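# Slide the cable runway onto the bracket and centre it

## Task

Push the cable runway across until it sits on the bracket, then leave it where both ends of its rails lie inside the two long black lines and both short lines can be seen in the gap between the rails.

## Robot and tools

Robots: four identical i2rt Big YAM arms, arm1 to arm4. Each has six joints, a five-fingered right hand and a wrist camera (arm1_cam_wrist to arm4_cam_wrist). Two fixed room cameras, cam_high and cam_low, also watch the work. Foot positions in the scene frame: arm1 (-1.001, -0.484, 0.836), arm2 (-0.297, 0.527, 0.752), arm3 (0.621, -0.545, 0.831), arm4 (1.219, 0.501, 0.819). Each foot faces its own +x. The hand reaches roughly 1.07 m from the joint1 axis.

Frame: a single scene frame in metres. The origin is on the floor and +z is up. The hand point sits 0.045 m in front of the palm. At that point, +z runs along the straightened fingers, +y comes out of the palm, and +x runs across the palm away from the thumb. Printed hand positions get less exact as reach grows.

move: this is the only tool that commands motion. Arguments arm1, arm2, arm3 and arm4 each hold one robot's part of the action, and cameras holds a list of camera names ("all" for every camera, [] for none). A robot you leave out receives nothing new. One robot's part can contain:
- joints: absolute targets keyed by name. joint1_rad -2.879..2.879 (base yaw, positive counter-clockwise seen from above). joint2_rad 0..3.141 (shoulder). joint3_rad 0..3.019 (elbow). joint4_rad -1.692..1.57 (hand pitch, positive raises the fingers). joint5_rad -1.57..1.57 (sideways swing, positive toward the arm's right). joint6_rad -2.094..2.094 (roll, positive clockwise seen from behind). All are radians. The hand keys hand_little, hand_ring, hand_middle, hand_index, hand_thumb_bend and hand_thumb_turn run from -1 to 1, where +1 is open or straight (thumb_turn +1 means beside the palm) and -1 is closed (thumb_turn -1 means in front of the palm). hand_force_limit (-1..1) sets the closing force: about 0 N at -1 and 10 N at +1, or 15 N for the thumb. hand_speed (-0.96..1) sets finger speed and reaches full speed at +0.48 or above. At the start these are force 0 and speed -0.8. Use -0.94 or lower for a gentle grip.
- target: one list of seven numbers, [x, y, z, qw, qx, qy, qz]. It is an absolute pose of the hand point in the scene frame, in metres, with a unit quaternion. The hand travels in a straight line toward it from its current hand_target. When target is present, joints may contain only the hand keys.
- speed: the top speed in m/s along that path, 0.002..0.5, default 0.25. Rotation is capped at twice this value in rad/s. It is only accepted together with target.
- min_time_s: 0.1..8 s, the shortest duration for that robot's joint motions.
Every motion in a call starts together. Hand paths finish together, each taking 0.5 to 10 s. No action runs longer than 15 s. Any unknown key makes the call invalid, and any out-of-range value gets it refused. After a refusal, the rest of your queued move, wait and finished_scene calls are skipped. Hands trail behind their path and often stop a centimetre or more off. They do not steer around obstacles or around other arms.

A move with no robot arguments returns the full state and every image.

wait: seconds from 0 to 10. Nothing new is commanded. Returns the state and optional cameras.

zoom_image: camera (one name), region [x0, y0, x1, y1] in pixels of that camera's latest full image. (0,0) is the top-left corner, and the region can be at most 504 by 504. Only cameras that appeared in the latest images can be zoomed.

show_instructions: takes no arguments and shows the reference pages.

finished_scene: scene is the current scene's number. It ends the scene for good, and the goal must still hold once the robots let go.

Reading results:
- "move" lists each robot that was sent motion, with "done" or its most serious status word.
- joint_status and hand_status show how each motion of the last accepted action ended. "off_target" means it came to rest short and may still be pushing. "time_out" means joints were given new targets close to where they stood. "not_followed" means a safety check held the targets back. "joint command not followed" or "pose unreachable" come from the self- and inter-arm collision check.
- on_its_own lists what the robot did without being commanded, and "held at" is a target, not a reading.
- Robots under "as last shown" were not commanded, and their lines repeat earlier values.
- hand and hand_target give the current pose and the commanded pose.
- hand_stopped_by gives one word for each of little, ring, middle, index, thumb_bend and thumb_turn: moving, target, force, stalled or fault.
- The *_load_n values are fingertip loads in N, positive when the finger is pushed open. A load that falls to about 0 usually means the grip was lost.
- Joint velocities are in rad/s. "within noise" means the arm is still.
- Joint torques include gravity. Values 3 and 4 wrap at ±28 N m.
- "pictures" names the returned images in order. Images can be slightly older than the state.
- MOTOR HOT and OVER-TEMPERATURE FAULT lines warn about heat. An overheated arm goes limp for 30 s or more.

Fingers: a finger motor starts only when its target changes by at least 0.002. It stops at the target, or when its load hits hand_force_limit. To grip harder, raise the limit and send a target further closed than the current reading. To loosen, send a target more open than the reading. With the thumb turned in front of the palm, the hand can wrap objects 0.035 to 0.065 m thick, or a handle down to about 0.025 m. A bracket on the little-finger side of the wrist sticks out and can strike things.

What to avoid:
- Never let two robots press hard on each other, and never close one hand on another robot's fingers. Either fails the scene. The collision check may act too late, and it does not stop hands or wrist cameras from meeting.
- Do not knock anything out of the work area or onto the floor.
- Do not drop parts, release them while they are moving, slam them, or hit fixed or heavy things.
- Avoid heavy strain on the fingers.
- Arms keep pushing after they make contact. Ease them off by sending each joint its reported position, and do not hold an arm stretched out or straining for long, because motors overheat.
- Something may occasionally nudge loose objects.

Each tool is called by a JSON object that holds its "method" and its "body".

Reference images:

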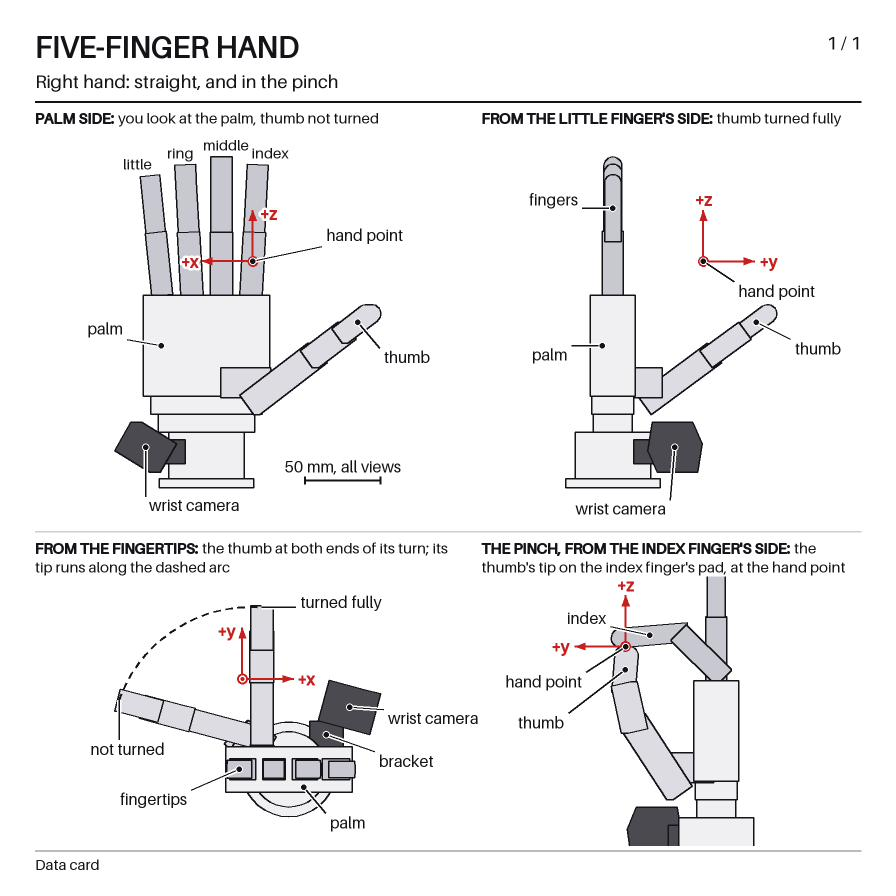

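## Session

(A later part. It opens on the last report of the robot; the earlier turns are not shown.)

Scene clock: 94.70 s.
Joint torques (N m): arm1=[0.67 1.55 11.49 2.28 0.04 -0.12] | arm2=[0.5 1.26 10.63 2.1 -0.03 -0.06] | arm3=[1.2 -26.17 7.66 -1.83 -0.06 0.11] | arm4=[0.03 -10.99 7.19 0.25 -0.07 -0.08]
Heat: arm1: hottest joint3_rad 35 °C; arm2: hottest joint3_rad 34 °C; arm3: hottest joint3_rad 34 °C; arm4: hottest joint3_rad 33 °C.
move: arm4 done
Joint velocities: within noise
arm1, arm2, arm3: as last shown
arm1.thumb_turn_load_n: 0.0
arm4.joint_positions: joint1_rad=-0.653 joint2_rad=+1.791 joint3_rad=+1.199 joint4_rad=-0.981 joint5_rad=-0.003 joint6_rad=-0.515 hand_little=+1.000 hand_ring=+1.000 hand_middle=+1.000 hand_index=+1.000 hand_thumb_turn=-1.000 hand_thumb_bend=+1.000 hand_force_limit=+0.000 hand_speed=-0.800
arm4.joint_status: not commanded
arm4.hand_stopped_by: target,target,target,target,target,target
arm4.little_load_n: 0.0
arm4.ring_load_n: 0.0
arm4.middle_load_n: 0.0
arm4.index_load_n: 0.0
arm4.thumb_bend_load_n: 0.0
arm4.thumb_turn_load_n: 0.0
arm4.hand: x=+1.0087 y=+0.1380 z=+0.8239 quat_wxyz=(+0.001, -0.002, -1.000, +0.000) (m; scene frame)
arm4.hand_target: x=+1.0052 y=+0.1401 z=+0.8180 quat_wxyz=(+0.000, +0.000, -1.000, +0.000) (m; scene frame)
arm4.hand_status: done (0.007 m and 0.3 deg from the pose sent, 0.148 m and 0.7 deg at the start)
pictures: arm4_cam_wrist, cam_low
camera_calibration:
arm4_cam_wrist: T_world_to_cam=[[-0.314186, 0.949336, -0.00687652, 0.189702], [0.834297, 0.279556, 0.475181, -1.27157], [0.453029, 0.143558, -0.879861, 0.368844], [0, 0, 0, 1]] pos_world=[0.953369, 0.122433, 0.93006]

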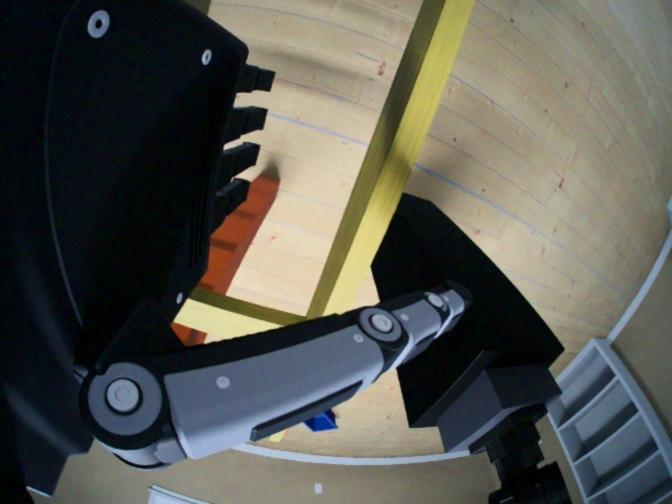

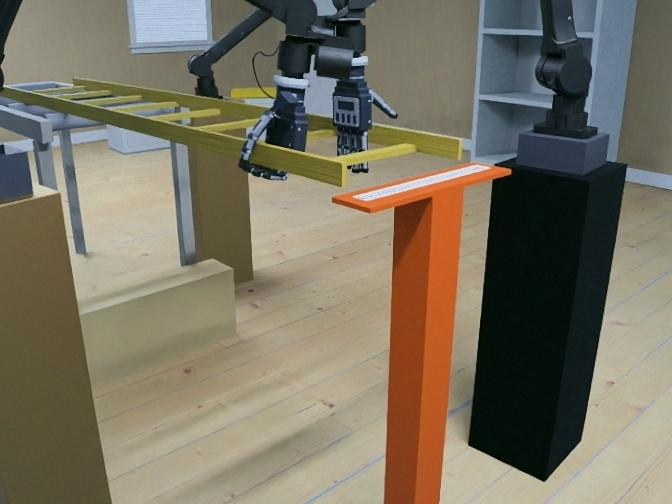

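{"method": "move", "body": {"arm4": {"target": [1.003, 0.142, 0.802, 0, 0, 1, 0], "speed": 0.15}}}

{"method": "move", "body": {"arm4": {"joints": {"hand_little": -0.3, "hand_ring": -0.3, "hand_middle": -0.3, "hand_index": -0.3, "hand_thumb_bend": -0.1, "hand_speed": -0.8}}, "cameras": ["arm4_cam_wrist", "cam_low"]}}

{"method": "zoom_image", "body": {"camera": "cam_low", "region": [220, 60, 480, 220]}}

Scene clock: 97.07 s.
Joint torques (N m): arm1=[0.62 1.49 11.4 2.21 0.03 -0.11] | arm2=[0.38 1.55 10.48 2.09 -0.01 -0.11] | arm3=[1.32 -26.29 7.68 -1.8 -0.08 0.1] | arm4=[0.09 -10.93 6.83 0.31 -0.07 -0.07]
Heat: arm1: hottest joint3_rad 35 °C; arm2: hottest joint3_rad 34 °C; arm3: hottest joint3_rad 34 °C; arm4: hottest joint3_rad 33 °C.
move: arm4 done
Joint velocities: within noise
arm1, arm2, arm3: as last shown
arm3.thumb_bend_load_n: 6.0
arm4.joint_positions: joint1_rad=-0.659 joint2_rad=+1.811 joint3_rad=+1.185 joint4_rad=-0.941 joint5_rad=-0.003 joint6_rad=-0.520 hand_little=+1.000 hand_ring=+1.000 hand_middle=+1.000 hand_index=+1.000 hand_thumb_turn=-1.000 hand_thumb_bend=+1.000 hand_force_limit=+0.000 hand_speed=-0.800
arm4.joint_status: not commanded
arm4.hand_stopped_by: target,target,target,target,target,target
arm4.little_load_n: 0.0
arm4.ring_load_n: 0.0
arm4.middle_load_n: 0.0
arm4.index_load_n: 0.0
arm4.thumb_bend_load_n: -0.5
arm4.thumb_turn_load_n: 0.0
arm4.hand: x=+1.0058 y=+0.1382 z=+0.8098 quat_wxyz=(+0.002, -0.002, -1.000, +0.003) (m; scene frame)
arm4.hand_target: x=+1.0032 y=+0.1420 z=+0.8021 quat_wxyz=(+0.000, +0.000, -1.000, +0.000) (m; scene frame)
arm4.hand_status: done (0.009 m and 0.5 deg from the pose sent, 0.023 m and 0.3 deg at the start)
pictures: none

Scene clock: 101.17 s.
Joint torques (N m): arm1=[0.73 1.61 11.41 2.21 0.04 -0.1] | arm2=[0.56 1.26 10.45 2.32 -0.05 -0.13] | arm3=[0.62 -26.52 8.44 -1.69 -0.08 0.1] | arm4=[0.21 -10.99 6.8 0.21 0 -0.04]
Heat: arm1: hottest joint3_rad 35 °C; arm2: hottest joint3_rad 34 °C; arm3: hottest joint3_rad 33 °C; arm4: hottest joint3_rad 33 °C.
move: arm4 off_target
Joint velocities: within noise
arm1, arm2, arm3: as last shown
arm1.thumb_bend_load_n: 0.5
arm3.joint_positions: joint1_rad=-0.873 joint2_rad=+2.116 joint3_rad=+1.620 joint4_rad=-1.212 joint5_rad=-0.004 joint6_rad=-0.749 hand_little=-0.254 hand_ring=-0.236 hand_middle=-0.273 hand_index=-0.291 hand_thumb_turn=-1.000 hand_thumb_bend=+0.262 hand_force_limit=+0.000 hand_speed=-0.800
arm3.index_load_n: 8.0
arm3.thumb_bend_load_n: 5.5
arm3.hand: x=+0.9825 y=-0.1842 z=+0.8098 quat_wxyz=(+0.051, +0.998, -0.001, -0.049) (m; scene frame)
arm3.hand_target: x=+0.9950 y=-0.1637 z=+0.8902 quat_wxyz=(+0.000, +1.000, +0.000, +0.000) (m; scene frame)
arm4.joint_positions: joint1_rad=-0.661 joint2_rad=+1.811 joint3_rad=+1.185 joint4_rad=-0.940 joint5_rad=-0.005 joint6_rad=-0.524 hand_little=-0.125 hand_ring=-0.088 hand_middle=-0.103 hand_index=-0.088 hand_thumb_turn=-1.000 hand_thumb_bend=+0.437 hand_force_limit=+0.000 hand_speed=-0.800
arm4.joint_status: hand_little off_target (ended at -0.125, target -0.300); hand_ring off_target (ended at -0.088, target -0.300); hand_middle off_target (ended at -0.103, target -0.300); hand_index off_target (ended at -0.088, target -0.300); hand_thumb_bend off_target (ended at +0.437, target -0.100); the others done
arm4.hand_stopped_by: force,force,force,force,force,target
arm4.little_load_n: 5.0
arm4.ring_load_n: 2.5
arm4.middle_load_n: 13.5
arm4.index_load_n: 4.5
arm4.thumb_bend_load_n: 9.0
arm4.thumb_turn_load_n: 3.0
arm4.hand: x=+1.0050 y=+0.1385 z=+0.8096 quat_wxyz=(+0.002, -0.001, -1.000, +0.003) (m; scene frame)
arm4.hand_target: x=+1.0032 y=+0.1420 z=+0.8021 quat_wxyz=(+0.000, +0.000, -1.000, +0.000) (m; scene frame)
arm4.hand_status: not commanded
pictures: arm4_cam_wrist, cam_low
camera_calibration:
arm4_cam_wrist: T_world_to_cam=[[-0.315313, 0.948903, -0.0127134, 0.193909], [0.834701, 0.283689, 0.472011, -1.26031], [0.451499, 0.138219, -0.881501, 0.361566], [0, 0, 0, 1]] pos_world=[0.949877, 0.12356, 0.916066]

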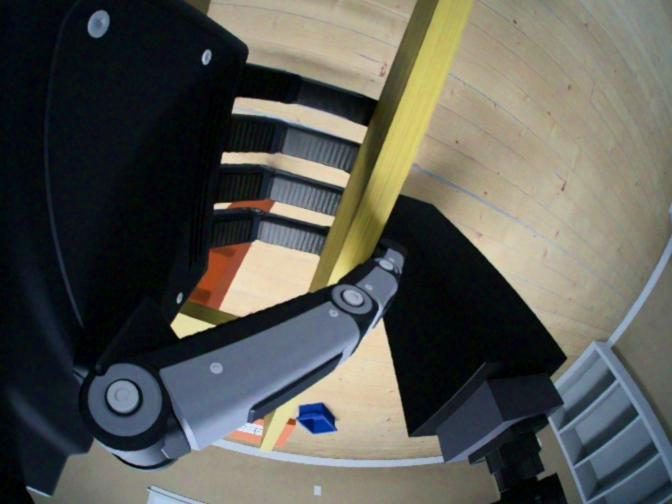

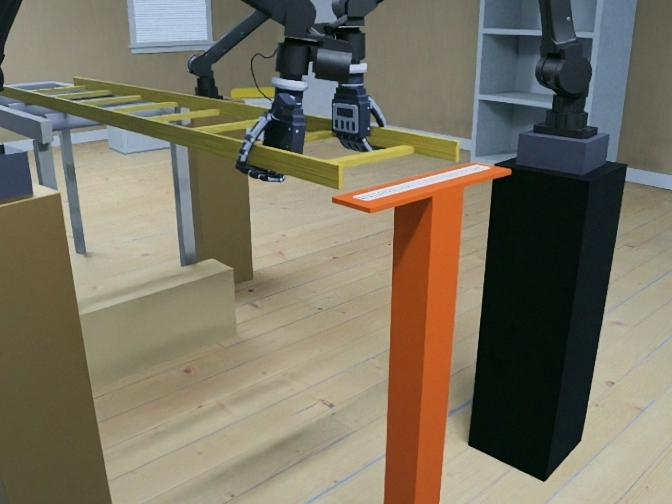

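Scaled by 1.938 from the camera's 672x504 image, which has a finer 960x720 frame.

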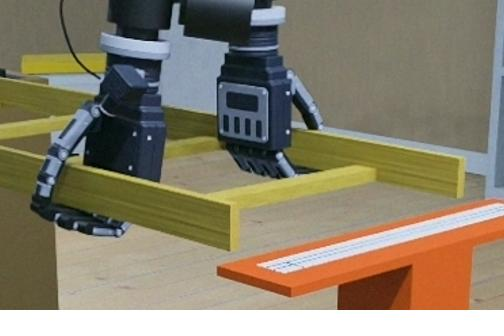

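{"method": "move", "body": {"arm4": {"target": [1.000, 0.134, 0.862, 0, 0, 1, 0], "speed": 0.06}, "cameras": ["arm4_cam_wrist", "cam_low", "arm3_cam_wrist"]}}

{"method": "zoom_image", "body": {"camera": "cam_low", "region": [220, 60, 480, 220]}}

Scene clock: 104.53 s.
Joint torques (N m): arm1=[0.97 1.85 11.49 2.26 0.03 -0.1] | arm2=[0.09 2.55 10.35 2.13 -0.03 -0.16] | arm3=[0.91 -25.05 8.27 -1.94 -0.07 0.11] | arm4=[0.44 -15.38 12.9 -4.31 0.25 0.07]
Heat: arm1: hottest joint3_rad 35 °C; arm2: hottest joint3_rad 34 °C; arm3: hottest joint3_rad 33 °C; arm4: hottest joint3_rad 33 °C.
move: arm4 off_target
Joint velocities: within noise
arm1, arm2, arm3: as last shown
arm1.thumb_bend_load_n: 0.0
arm2.ring_load_n: -0.5
arm2.index_load_n: -0.5
arm3.joint_positions: joint1_rad=-0.873 joint2_rad=+2.104 joint3_rad=+1.620 joint4_rad=-1.209 joint5_rad=-0.004 joint6_rad=-0.749 hand_little=-0.254 hand_ring=-0.236 hand_middle=-0.273 hand_index=-0.291 hand_thumb_turn=-1.000 hand_thumb_bend=+0.262 hand_force_limit=+0.000 hand_speed=-0.800
arm3.index_load_n: 7.0
arm3.hand: x=+0.9845 y=-0.1821 z=+0.8156 quat_wxyz=(+0.045, +0.998, -0.001, -0.043) (m; scene frame)
arm3.hand_target: x=+0.9950 y=-0.1637 z=+0.8901 quat_wxyz=(+0.000, +1.000, +0.000, -0.001) (m; scene frame)
arm4.joint_positions: joint1_rad=-0.661 joint2_rad=+1.805 joint3_rad=+1.198 joint4_rad=-0.989 joint5_rad=-0.012 joint6_rad=-0.533 hand_little=-0.125 hand_ring=-0.088 hand_middle=-0.103 hand_index=-0.088 hand_thumb_turn=-1.000 hand_thumb_bend=+0.437 hand_force_limit=+0.000 hand_speed=-0.800
arm4.joint_status: not commanded
arm4.hand_stopped_by: force,force,force,force,force,target
arm4.little_load_n: 2.5
arm4.ring_load_n: 1.5
arm4.middle_load_n: 16.0
arm4.index_load_n: 9.5
arm4.thumb_bend_load_n: 9.0
arm4.thumb_turn_load_n: 5.0
arm4.hand: x=+1.0085 y=+0.1431 z=+0.8187 quat_wxyz=(-0.008, +0.003, -1.000, -0.008) (m; scene frame)
arm4.hand_target: x=+1.0008 y=+0.1350 z=+0.8601 quat_wxyz=(+0.001, +0.000, -1.000, +0.001) (m; scene frame)
arm4.hand_status: off_target (0.045 m and 1.3 deg from the pose sent, 0.053 m and 0.5 deg at the start)
pictures: arm3_cam_wrist, arm4_cam_wrist, cam_low
camera_calibration:
arm3_cam_wrist: T_world_to_cam=[[0.221954, -0.968676, 0.111375, -0.483708], [-0.802571, -0.116628, 0.585045, 0.294979], [-0.55373, -0.219239, -0.803317, 1.27613], [0, 0, 0, 1]] pos_world=[1.05073, -0.154376, 0.906432]
arm4_cam_wrist: T_world_to_cam=[[-0.323358, 0.946275, 0.00173386, 0.18747], [0.82239, 0.280117, 0.495187, -1.27476], [0.468097, 0.161548, -0.868785, 0.336824], [0, 0, 0, 1]] pos_world=[0.951301, 0.125269, 0.923545]

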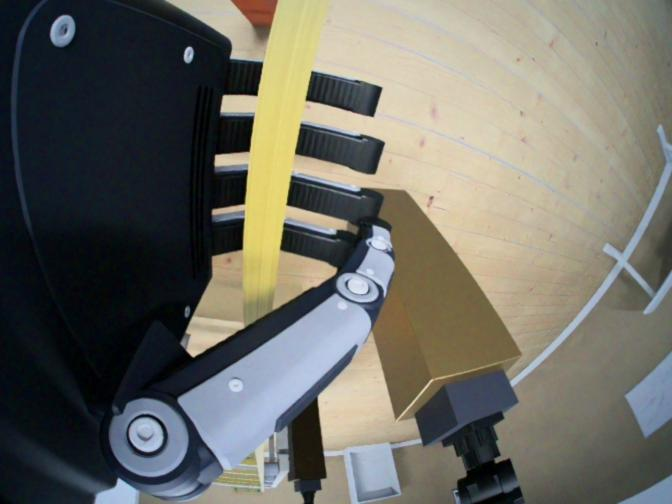

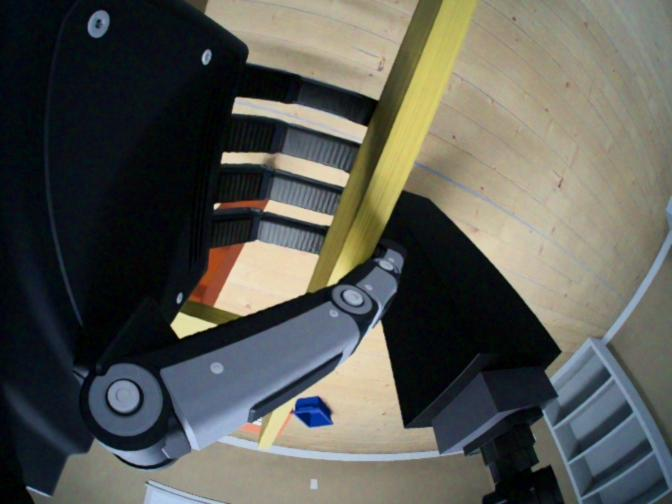

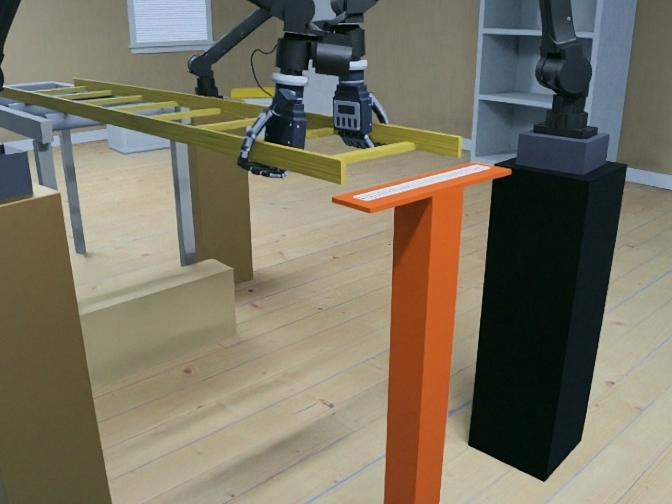

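Scaled by 1.938 from the camera's 672x504 image, which has a finer 960x720 frame.

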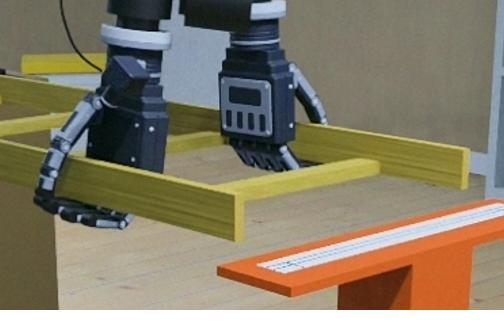

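{"method": "move", "body": {"arm3": {"target": [1.058, -0.158, 0.892, 0, 1, 0, 0], "speed": 0.05}, "arm4": {"target": [1.058, 0.134, 0.872, 0, 0, 1, 0], "speed": 0.05}, "cameras": ["arm4_cam_wrist", "cam_low", "arm3_cam_wrist"]}}

{"method": "zoom_image", "body": {"camera": "cam_low", "region": [300, 90, 540, 240]}}

Scene clock: 107.70 s.
Joint torques (N m): arm1=[1.14 1.61 11.48 2.19 0.04 -0.11] | arm2=[0.44 1.26 10.47 2.04 0.03 -0.09] | arm3=[0.03 -21.89 12.57 -2.59 -0.2 -0.1] | arm4=[1.67 -17.61 9.59 -3.25 0.09 0.35]
Heat: arm1: hottest joint3_rad 35 °C; arm2: hottest joint3_rad 34 °C; arm3: hottest joint3_rad 33 °C; arm4: hottest joint3_rad 33 °C.
move: arm3 off_target; arm4 off_target
Joint velocities: within noise
arm1.joint_positions: joint1_rad=-0.179 joint2_rad=+0.616 joint3_rad=+1.343 joint4_rad=-1.162 joint5_rad=+0.207 joint6_rad=-0.998 hand_little=+1.000 hand_ring=+1.000 hand_middle=+1.000 hand_index=+1.000 hand_thumb_turn=+1.000 hand_thumb_bend=+1.000 hand_force_limit=+0.000 hand_speed=-0.800
arm1.joint_status: not commanded
arm1.hand_stopped_by: target,target,target,target,target,target
arm1.little_load_n: 0.0
arm1.ring_load_n: 0.0
arm1.middle_load_n: 0.0
arm1.index_load_n: 0.0
arm1.thumb_bend_load_n: 0.0
arm1.thumb_turn_load_n: 0.0
arm1.hand: x=-0.8576 y=-0.2730 z=+1.3336 quat_wxyz=(-0.370, +0.808, +0.230, +0.397) (m; scene frame)
arm1.hand_target: x=-0.8581 y=-0.2744 z=+1.3455 quat_wxyz=(-0.380, +0.801, +0.226, +0.403) (m; scene frame)
arm1.hand_status: not commanded
arm2.joint_positions: joint1_rad=-0.281 joint2_rad=+0.626 joint3_rad=+1.356 joint4_rad=-1.179 joint5_rad=+0.125 joint6_rad=-1.343 hand_little=+1.000 hand_ring=+1.000 hand_middle=+1.000 hand_index=+1.000 hand_thumb_turn=+1.000 hand_thumb_bend=+1.000 hand_force_limit=+0.000 hand_speed=-0.800
arm2.joint_status: not commanded
arm2.hand_stopped_by: target,target,target,target,target,target
arm2.little_load_n: 0.0
arm2.ring_load_n: 0.0
arm2.middle_load_n: 0.0
arm2.index_load_n: 0.0
arm2.thumb_bend_load_n: 0.0
arm2.thumb_turn_load_n: 0.0
arm2.hand: x=-0.4598 y=+0.3158 z=+1.2611 quat_wxyz=(+0.436, +0.366, -0.763, +0.306) (m; scene frame)
arm2.hand_target: x=-0.4591 y=+0.3174 z=+1.2720 quat_wxyz=(+0.443, +0.363, -0.758, +0.313) (m; scene frame)
arm2.hand_status: not commanded
arm3.joint_positions: joint1_rad=-0.923 joint2_rad=+2.163 joint3_rad=+1.745 joint4_rad=-1.264 joint5_rad=+0.002 joint6_rad=-0.797 hand_little=-0.254 hand_ring=-0.236 hand_middle=-0.273 hand_index=-0.291 hand_thumb_turn=-1.000 hand_thumb_bend=+0.262 hand_force_limit=+0.000 hand_speed=-0.800
arm3.joint_status: not commanded
arm3.hand_stopped_by: force,force,force,force,force,target
arm3.little_load_n: 0.0
arm3.ring_load_n: 0.0
arm3.middle_load_n: 2.0
arm3.index_load_n: 6.0
arm3.thumb_bend_load_n: 5.5
arm3.thumb_turn_load_n: 1.0
arm3.hand: x=+1.0277 y=-0.1821 z=+0.8216 quat_wxyz=(+0.041, +0.998, -0.002, -0.040) (m; scene frame)
arm3.hand_target: x=+1.0535 y=-0.1623 z=+0.8911 quat_wxyz=(+0.000, +1.000, +0.000, +0.001) (m; scene frame)
arm3.hand_status: off_target (0.080 m and 6.6 deg from the pose sent, 0.109 m and 7.1 deg at the start)
arm4.joint_positions: joint1_rad=-0.571 joint2_rad=+1.771 joint3_rad=+1.162 joint4_rad=-1.015 joint5_rad=-0.009 joint6_rad=-0.456 hand_little=-0.125 hand_ring=-0.088 hand_middle=-0.103 hand_index=-0.088 hand_thumb_turn=-1.000 hand_thumb_bend=+0.437 hand_force_limit=+0.000 hand_speed=-0.800
arm4.joint_status: not commanded
arm4.hand_stopped_by: force,force,force,force,force,target
arm4.little_load_n: 3.0
arm4.ring_load_n: 0.5
arm4.middle_load_n: 16.0
arm4.index_load_n: 10.0
arm4.thumb_bend_load_n: 10.0
arm4.thumb_turn_load_n: 4.0
arm4.hand: x=+1.0541 y=+0.1417 z=+0.8251 quat_wxyz=(-0.013, +0.009, -1.000, -0.022) (m; scene frame)
arm4.hand_target: x=+1.0581 y=+0.1352 z=+0.8685 quat_wxyz=(-0.001, +0.000, -1.000, +0.000) (m; scene frame)
arm4.hand_status: off_target (0.048 m and 3.1 deg from the pose sent, 0.073 m and 1.4 deg at the start)
pictures: arm3_cam_wrist, arm4_cam_wrist, cam_low
camera_calibration:
arm3_cam_wrist: T_world_to_cam=[[0.219065, -0.969922, 0.106127, -0.486837], [-0.806941, -0.118953, 0.57853, 0.335522], [-0.548505, -0.212373, -0.808728, 1.30527], [0, 0, 0, 1]] pos_world=[1.09334, -0.155079, 0.913164]
arm4_cam_wrist: T_world_to_cam=[[-0.335352, 0.941748, 0.0255026, 0.197165], [0.814511, 0.276229, 0.510166, -1.3186], [0.473403, 0.191858, -0.859698, 0.303874], [0, 0, 0, 1]] pos_world=[0.996279, 0.120254, 0.928916]

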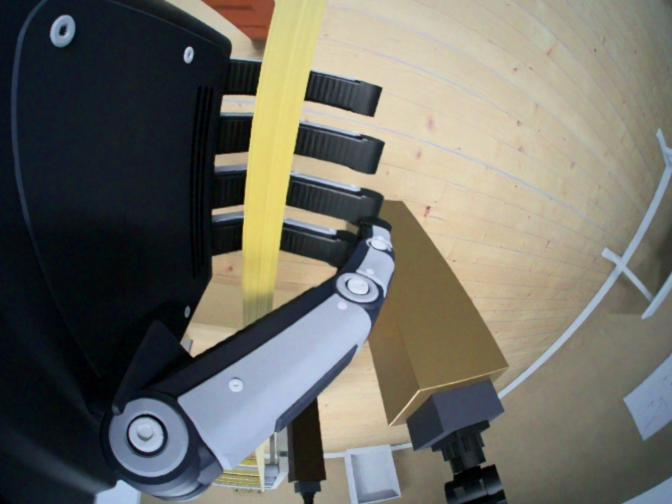

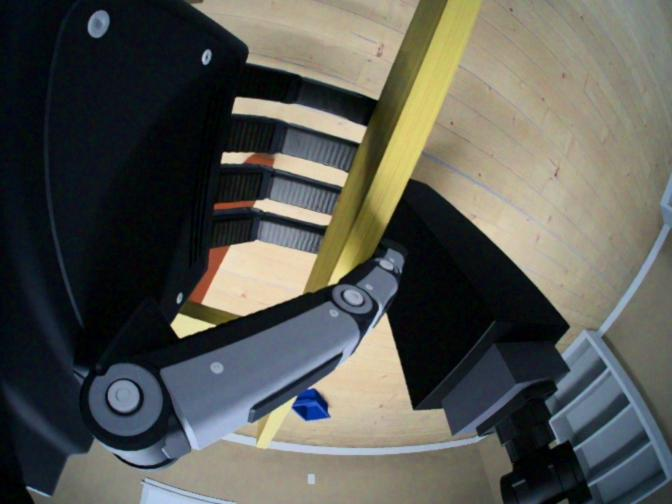

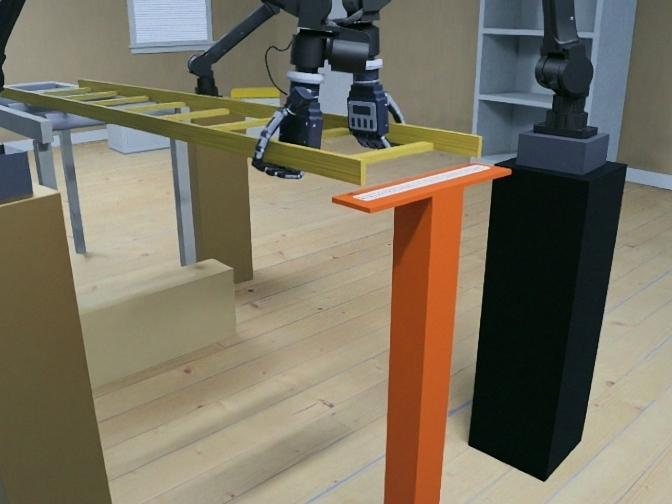

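Scaled by 2.100 from the camera's 672x504 image, which has a finer 960x720 frame.

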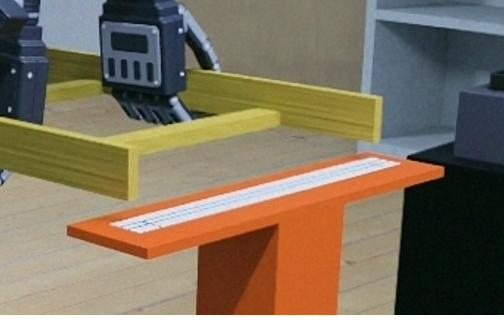

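{"method": "move", "body": {"arm3": {"target": [1.057, -0.160, 0.875, 0, 1, 0, 0], "speed": 0.04}, "arm4": {"target": [1.070, 0.135, 0.852, 0, 0, 1, 0], "speed": 0.04}, "cameras": ["arm4_cam_wrist", "cam_low", "arm3_cam_wrist"]}}

{"method": "zoom_image", "body": {"camera": "cam_low", "region": [300, 90, 540, 240]}}

{"method": "zoom_image", "body": {"camera": "cam_low", "region": [330, 140, 430, 215]}}

Scene clock: 112.27 s.
Joint torques (N m): arm1=[0.62 1.67 11.48 2.24 0.02 -0.12] | arm2=[0.26 0.67 10.51 2.14 0 -0.13] | arm3=[0.32 -21.83 11 -1.74 -0.3 -0.05] | arm4=[2.43 -16.32 8.2 -2.36 0 0.44]
Heat: arm1: hottest joint3_rad 35 °C; arm2: hottest joint3_rad 34 °C; arm3: hottest joint3_rad 33 °C; arm4: hottest joint3_rad 33 °C.
move: arm3 off_target; arm4 off_target
Joint velocities: within noise
arm1, arm2: as last shown
arm3.joint_positions: joint1_rad=-0.928 joint2_rad=+2.174 joint3_rad=+1.745 joint4_rad=-1.244 joint5_rad=+0.004 joint6_rad=-0.802 hand_little=-0.254 hand_ring=-0.236 hand_middle=-0.273 hand_index=-0.291 hand_thumb_turn=-1.000 hand_thumb_bend=+0.262 hand_force_limit=+0.000 hand_speed=-0.800
arm3.joint_status: not commanded
arm3.hand_stopped_by: force,force,force,force,force,target
arm3.little_load_n: 0.0
arm3.ring_load_n: 0.0
arm3.middle_load_n: 2.0
arm3.index_load_n: 6.0
arm3.thumb_bend_load_n: 5.5
arm3.thumb_turn_load_n: 1.0
arm3.hand: x=+1.0327 y=-0.1820 z=+0.8144 quat_wxyz=(+0.039, +0.999, -0.002, -0.036) (m; scene frame)
arm3.hand_target: x=+1.0539 y=-0.1630 z=+0.8745 quat_wxyz=(+0.000, +1.000, +0.000, +0.001) (m; scene frame)
arm3.hand_status: off_target (0.069 m and 6.1 deg from the pose sent, 0.065 m and 6.6 deg at the start)
arm4.joint_positions: joint1_rad=-0.558 joint2_rad=+1.769 joint3_rad=+1.138 joint4_rad=-0.983 joint5_rad=-0.007 joint6_rad=-0.442 hand_little=-0.125 hand_ring=-0.088 hand_middle=-0.103 hand_index=-0.088 hand_thumb_turn=-1.000 hand_thumb_bend=+0.437 hand_force_limit=+0.000 hand_speed=-0.800
arm4.joint_status: not commanded
arm4.hand_stopped_by: force,force,force,force,force,target
arm4.little_load_n: 5.5
arm4.ring_load_n: 1.5
arm4.middle_load_n: 16.5
arm4.index_load_n: 9.5
arm4.thumb_bend_load_n: 7.0
arm4.thumb_turn_load_n: 1.5
arm4.hand: x=+1.0604 y=+0.1421 z=+0.8175 quat_wxyz=(-0.009, +0.009, -1.000, -0.018) (m; scene frame)
arm4.hand_target: x=+1.0697 y=+0.1358 z=+0.8497 quat_wxyz=(-0.001, +0.000, -1.000, +0.000) (m; scene frame)
arm4.hand_status: off_target (0.037 m and 2.5 deg from the pose sent, 0.032 m and 3.1 deg at the start)
pictures: arm3_cam_wrist, arm4_cam_wrist, cam_low
camera_calibration:
arm3_cam_wrist: T_world_to_cam=[[0.218411, -0.970451, 0.102574, -0.483603], [-0.811313, -0.122168, 0.571704, 0.353293], [-0.54228, -0.208087, -0.814022, 1.30079], [0, 0, 0, 1]] pos_world=[1.09764, -0.155475, 0.906495]
arm4_cam_wrist: T_world_to_cam=[[-0.33496, 0.942008, 0.0205671, 0.202668], [0.818007, 0.279896, 0.502517, -1.31795], [0.467618, 0.185147, -0.864323, 0.305098], [0, 0, 0, 1]] pos_world=[1.00331, 0.121485, 0.921825]

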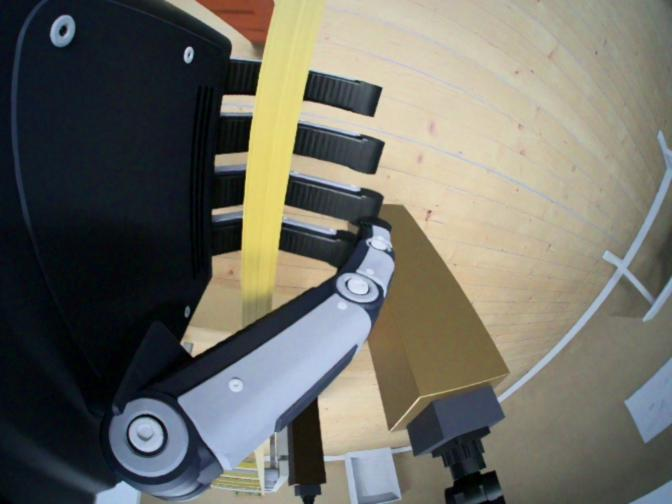

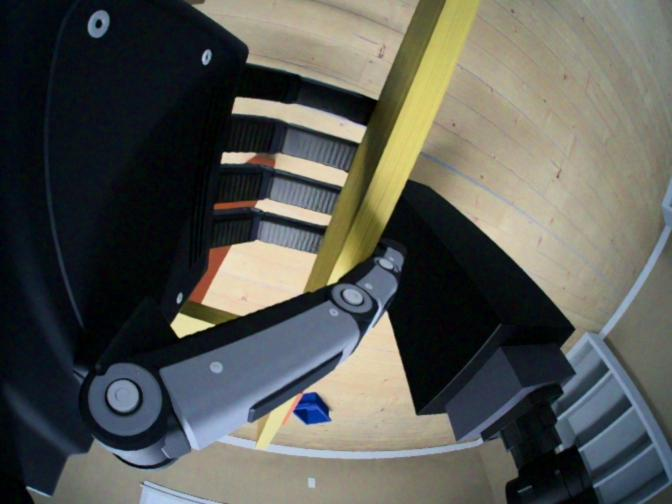

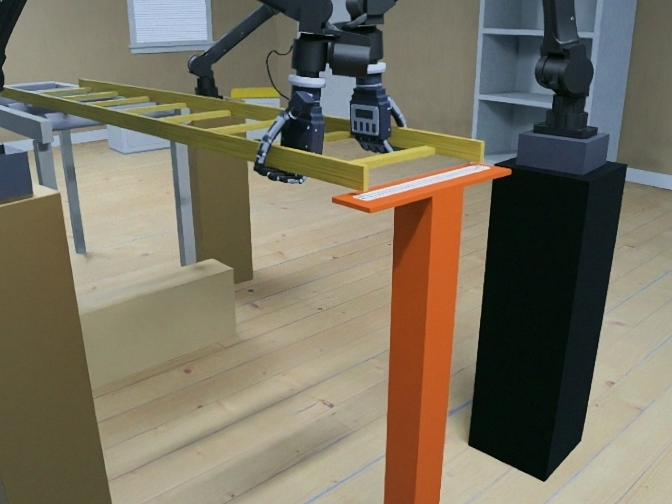

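Scaled by 2.100 from the camera's 672x504 image, which has a finer 960x720 frame.

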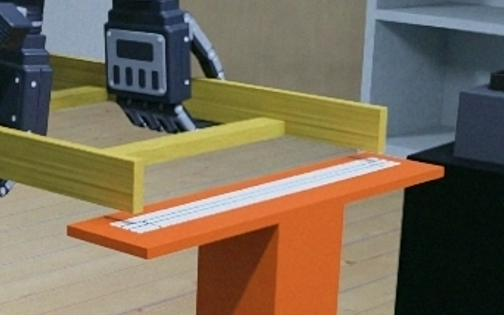

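Scaled by 5.040 from the camera's 672x504 image, which has a finer 960x720 frame.

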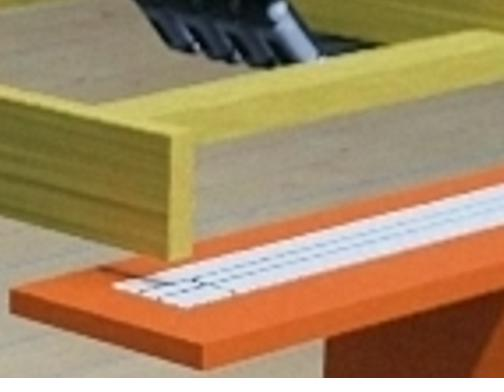

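{"method": "move", "body": {"arm3": {"target": [1.055, -0.162, 0.855, 0, 1, 0, 0], "speed": 0.04}, "arm4": {"target": [1.070, 0.136, 0.835, 0, 0, 1, 0], "speed": 0.04}, "cameras": ["arm4_cam_wrist", "cam_low", "arm3_cam_wrist"]}}

{"method": "zoom_image", "body": {"camera": "cam_low", "region": [340, 165, 400, 210]}}

{"method": "zoom_image", "body": {"camera": "cam_low", "region": [450, 140, 510, 185]}}

Scene clock: 115.27 s.
Joint torques (N m): arm1=[0.79 1.44 11.41 2.26 0.04 -0.1] | arm2=[0.85 1.61 10.5 2.26 -0.01 -0.11] | arm3=[0.5 -21.01 8.95 -0.57 -0.4 -0.04] | arm4=[1.79 -14.68 7.46 -1.09 0.01 0.36]
Heat: arm1: hottest joint3_rad 35 °C; arm2: hottest joint3_rad 34 °C; arm3: hottest joint3_rad 33 °C; arm4: hottest joint3_rad 33 °C.
move: arm3 off_target; arm4 off_target
Joint velocities: within noise
arm1, arm2: as last shown
arm3.joint_positions: joint1_rad=-0.931 joint2_rad=+2.177 joint3_rad=+1.745 joint4_rad=-1.229 joint5_rad=+0.005 joint6_rad=-0.806 hand_little=-0.254 hand_ring=-0.236 hand_middle=-0.273 hand_index=-0.291 hand_thumb_turn=-1.000 hand_thumb_bend=+0.262 hand_force_limit=+0.000 hand_speed=-0.800
arm3.joint_status: not commanded
arm3.hand_stopped_by: force,force,force,force,force,target
arm3.little_load_n: 0.0
arm3.ring_load_n: 0.0
arm3.middle_load_n: 2.0
arm3.index_load_n: 4.5
arm3.thumb_bend_load_n: 6.0
arm3.thumb_turn_load_n: 0.5
arm3.hand: x=+1.0370 y=-0.1812 z=+0.8116 quat_wxyz=(+0.035, +0.999, -0.002, -0.031) (m; scene frame)
arm3.hand_target: x=+1.0534 y=-0.1637 z=+0.8551 quat_wxyz=(+0.000, +1.000, +0.000, +0.000) (m; scene frame)
arm3.hand_status: off_target (0.051 m and 5.3 deg from the pose sent, 0.051 m and 6.0 deg at the start)
arm4.joint_positions: joint1_rad=-0.551 joint2_rad=+1.768 joint3_rad=+1.127 joint4_rad=-0.970 joint5_rad=-0.007 joint6_rad=-0.434 hand_little=-0.125 hand_ring=-0.088 hand_middle=-0.103 hand_index=-0.088 hand_thumb_turn=-1.000 hand_thumb_bend=+0.437 hand_force_limit=+0.000 hand_speed=-0.800
arm4.joint_status: not commanded
arm4.hand_stopped_by: force,force,force,force,force,target
arm4.little_load_n: 4.5
arm4.ring_load_n: 1.0
arm4.middle_load_n: 15.0
arm4.index_load_n: 8.0
arm4.thumb_bend_load_n: 7.0
arm4.thumb_turn_load_n: 1.5
arm4.hand: x=+1.0644 y=+0.1425 z=+0.8144 quat_wxyz=(-0.008, +0.009, -1.000, -0.017) (m; scene frame)
arm4.hand_target: x=+1.0699 y=+0.1363 z=+0.8342 quat_wxyz=(-0.001, +0.000, -1.000, +0.000) (m; scene frame)
arm4.hand_status: off_target (0.022 m and 2.4 deg from the pose sent, 0.021 m and 2.5 deg at the start)
pictures: arm3_cam_wrist, arm4_cam_wrist, cam_low
camera_calibration:
arm3_cam_wrist: T_world_to_cam=[[0.217927, -0.971141, 0.0969218, -0.478504], [-0.816947, -0.127185, 0.562514, 0.370922], [-0.533953, -0.201767, -0.821087, 1.29926], [0, 0, 0, 1]] pos_world=[1.10105, -0.15537, 0.904537]
arm4_cam_wrist: T_world_to_cam=[[-0.33429, 0.94228, 0.0189191, 0.204274], [0.819155, 0.280564, 0.500269, -1.3193], [0.466086, 0.182733, -0.865663, 0.303565], [0, 0, 0, 1]] pos_world=[1.00751, 0.122195, 0.918928]

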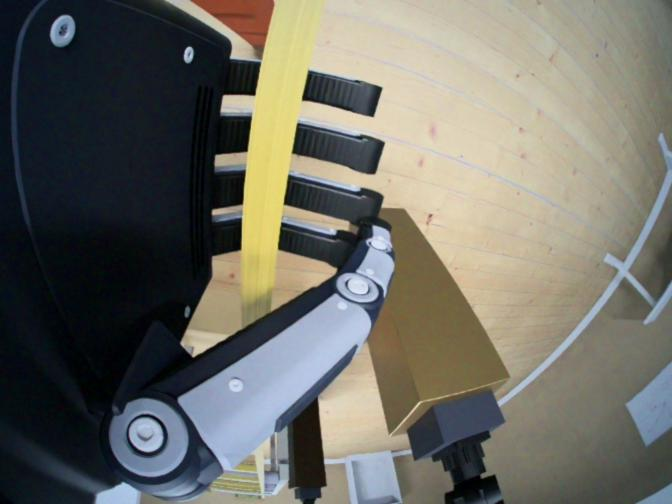

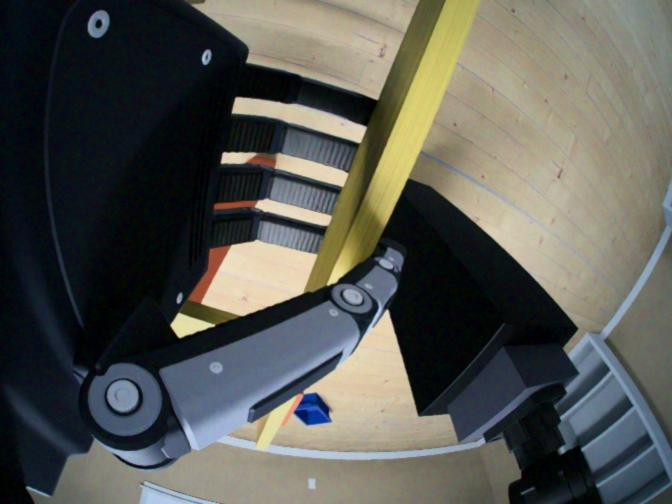

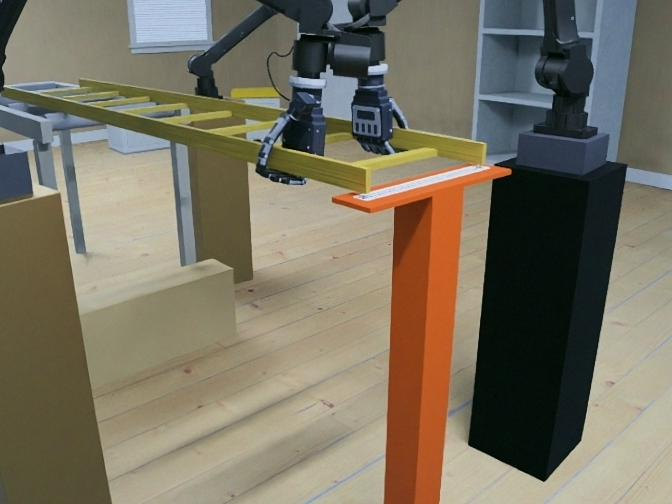

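Scaled by 8.400 from the camera's 672x504 image, which has a finer 960x720 frame.

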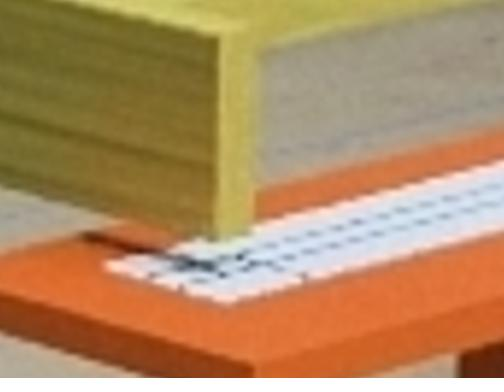

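Scaled by 8.400 from the camera's 672x504 image, which has a finer 960x720 frame.

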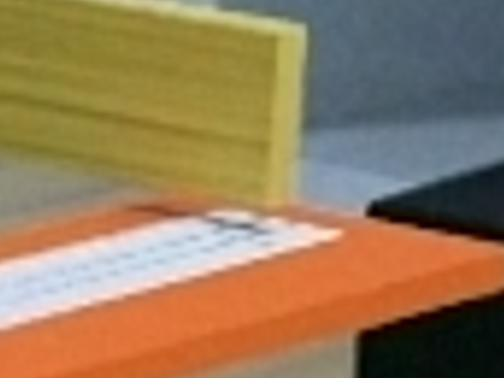

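{"method": "move", "body": {"arm3": {"target": [1.045, -0.164, 0.835, 0, 1, 0, 0], "speed": 0.04}, "arm4": {"target": [1.062, 0.137, 0.818, 0, 0, 1, 0], "speed": 0.04}, "cameras": ["arm4_cam_wrist", "cam_low", "arm3_cam_wrist"]}}

{"method": "zoom_image", "body": {"camera": "cam_low", "region": [340, 165, 400, 210]}}

{"method": "zoom_image", "body": {"camera": "cam_low", "region": [450, 140, 510, 185]}}

Scene clock: 120.43 s.
Joint torques (N m): arm1=[1.14 1.67 11.43 2.17 0.04 -0.12] | arm2=[0.44 1.38 10.48 2.21 -0.01 -0.14] | arm3=[1.03 -21.13 6.16 0.23 -0.4 0.08] | arm4=[0.56 -12.57 7.88 -0.29 0.02 0.21]
Heat: arm1: hottest joint3_rad 35 °C; arm2: hottest joint3_rad 34 °C; arm3: hottest joint3_rad 33 °C; arm4: hottest joint3_rad 32 °C.
move: arm3 off_target; arm4 off_target
Joint velocities: within noise
arm1, arm2: as last shown
arm3.joint_positions: joint1_rad=-0.931 joint2_rad=+2.177 joint3_rad=+1.730 joint4_rad=-1.192 joint5_rad=+0.005 joint6_rad=-0.806 hand_little=-0.254 hand_ring=-0.236 hand_middle=-0.273 hand_index=-0.291 hand_thumb_turn=-1.000 hand_thumb_bend=+0.262 hand_force_limit=+0.000 hand_speed=-0.800
arm3.joint_status: not commanded
arm3.hand_stopped_by: force,force,force,force,force,target
arm3.little_load_n: 0.0
arm3.ring_load_n: 0.5
arm3.middle_load_n: 2.0
arm3.index_load_n: 1.5
arm3.thumb_bend_load_n: 5.5
arm3.thumb_turn_load_n: 1.0
arm3.hand: x=+1.0394 y=-0.1790 z=+0.8041 quat_wxyz=(+0.027, +0.999, -0.002, -0.023) (m; scene frame)
arm3.hand_target: x=+1.0445 y=-0.1646 z=+0.8348 quat_wxyz=(+0.000, +1.000, +0.000, +0.000) (m; scene frame)
arm3.hand_status: off_target (0.035 m and 4.1 deg from the pose sent, 0.030 m and 5.3 deg at the start)
arm4.joint_positions: joint1_rad=-0.551 joint2_rad=+1.768 joint3_rad=+1.112 joint4_rad=-0.946 joint5_rad=-0.006 joint6_rad=-0.434 hand_little=-0.125 hand_ring=-0.088 hand_middle=-0.103 hand_index=-0.088 hand_thumb_turn=-1.000 hand_thumb_bend=+0.437 hand_force_limit=+0.000 hand_speed=-0.800
arm4.joint_status: not commanded
arm4.hand_stopped_by: force,force,force,force,force,target
arm4.little_load_n: 3.5
arm4.ring_load_n: 0.5
arm4.middle_load_n: 14.5
arm4.index_load_n: 9.0
arm4.thumb_bend_load_n: 5.5
arm4.thumb_turn_load_n: 2.0
arm4.hand: x=+1.0647 y=+0.1434 z=+0.8093 quat_wxyz=(-0.006, +0.009, -1.000, -0.013) (m; scene frame)
arm4.hand_target: x=+1.0621 y=+0.1371 z=+0.8180 quat_wxyz=(+0.000, +0.000, -1.000, +0.000) (m; scene frame)
arm4.hand_status: off_target (0.011 m and 1.9 deg from the pose sent, 0.007 m and 2.4 deg at the start)
pictures: arm3_cam_wrist, arm4_cam_wrist, cam_low
camera_calibration:
arm3_cam_wrist: T_world_to_cam=[[0.216591, -0.972443, 0.0862721, -0.466515], [-0.825677, -0.135314, 0.547675, 0.396936], [-0.520909, -0.189854, -0.832231, 1.29249], [0, 0, 0, 1]] pos_world=[1.10206, -0.154563, 0.898507]
arm4_cam_wrist: T_world_to_cam=[[-0.334282, 0.94239, 0.0124925, 0.20879], [0.821151, 0.28472, 0.494617, -1.31531], [0.462565, 0.1756, -0.869021, 0.306404], [0, 0, 0, 1]] pos_world=[1.00813, 0.123928, 0.914236]

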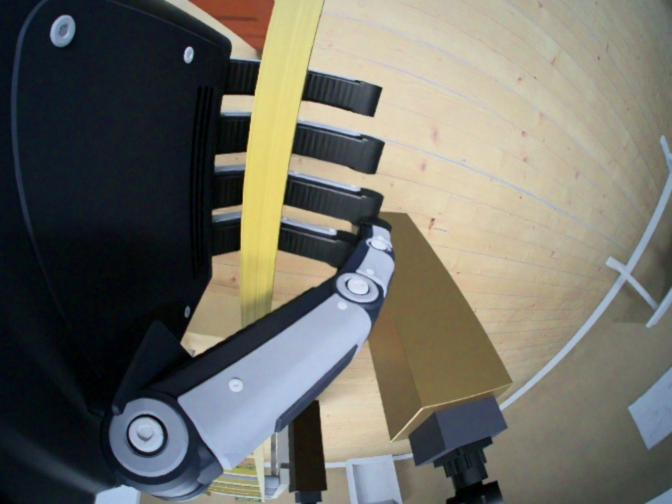

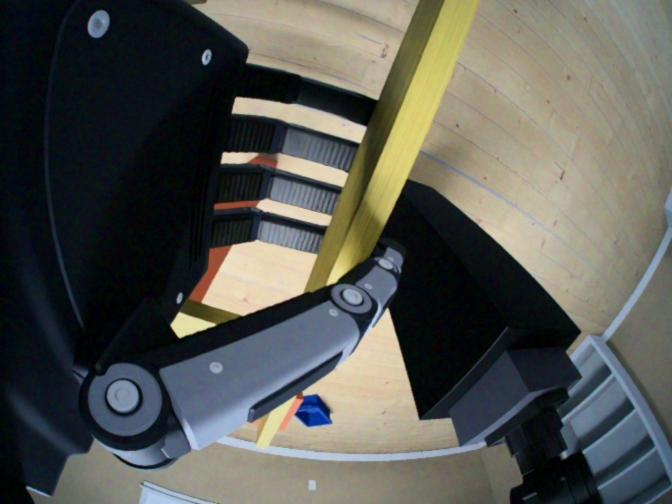

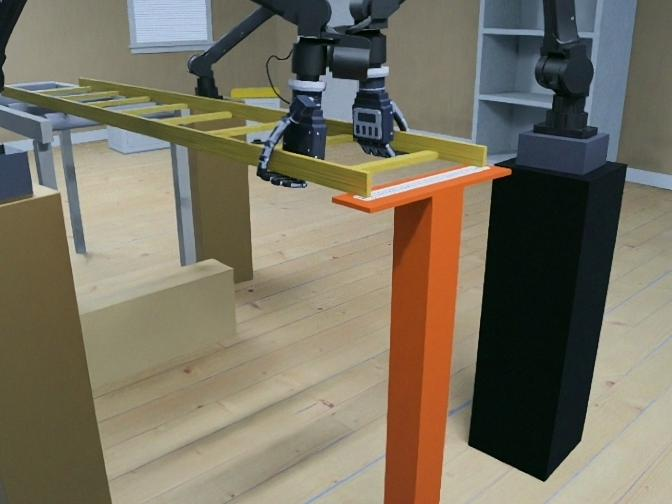

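Scaled by 8.400 from the camera's 672x504 image, which has a finer 960x720 frame.

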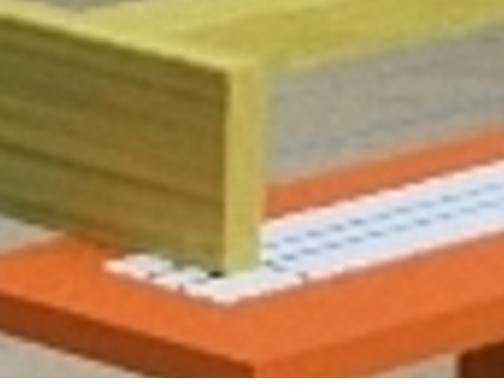

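Scaled by 8.400 from the camera's 672x504 image, which has a finer 960x720 frame.

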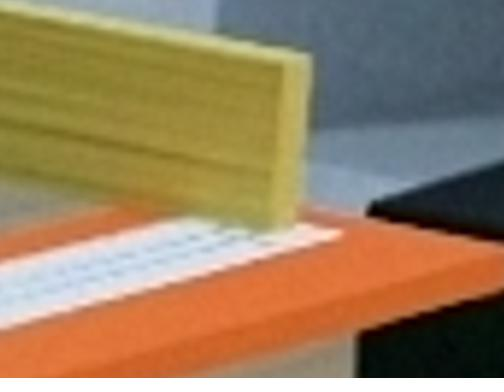

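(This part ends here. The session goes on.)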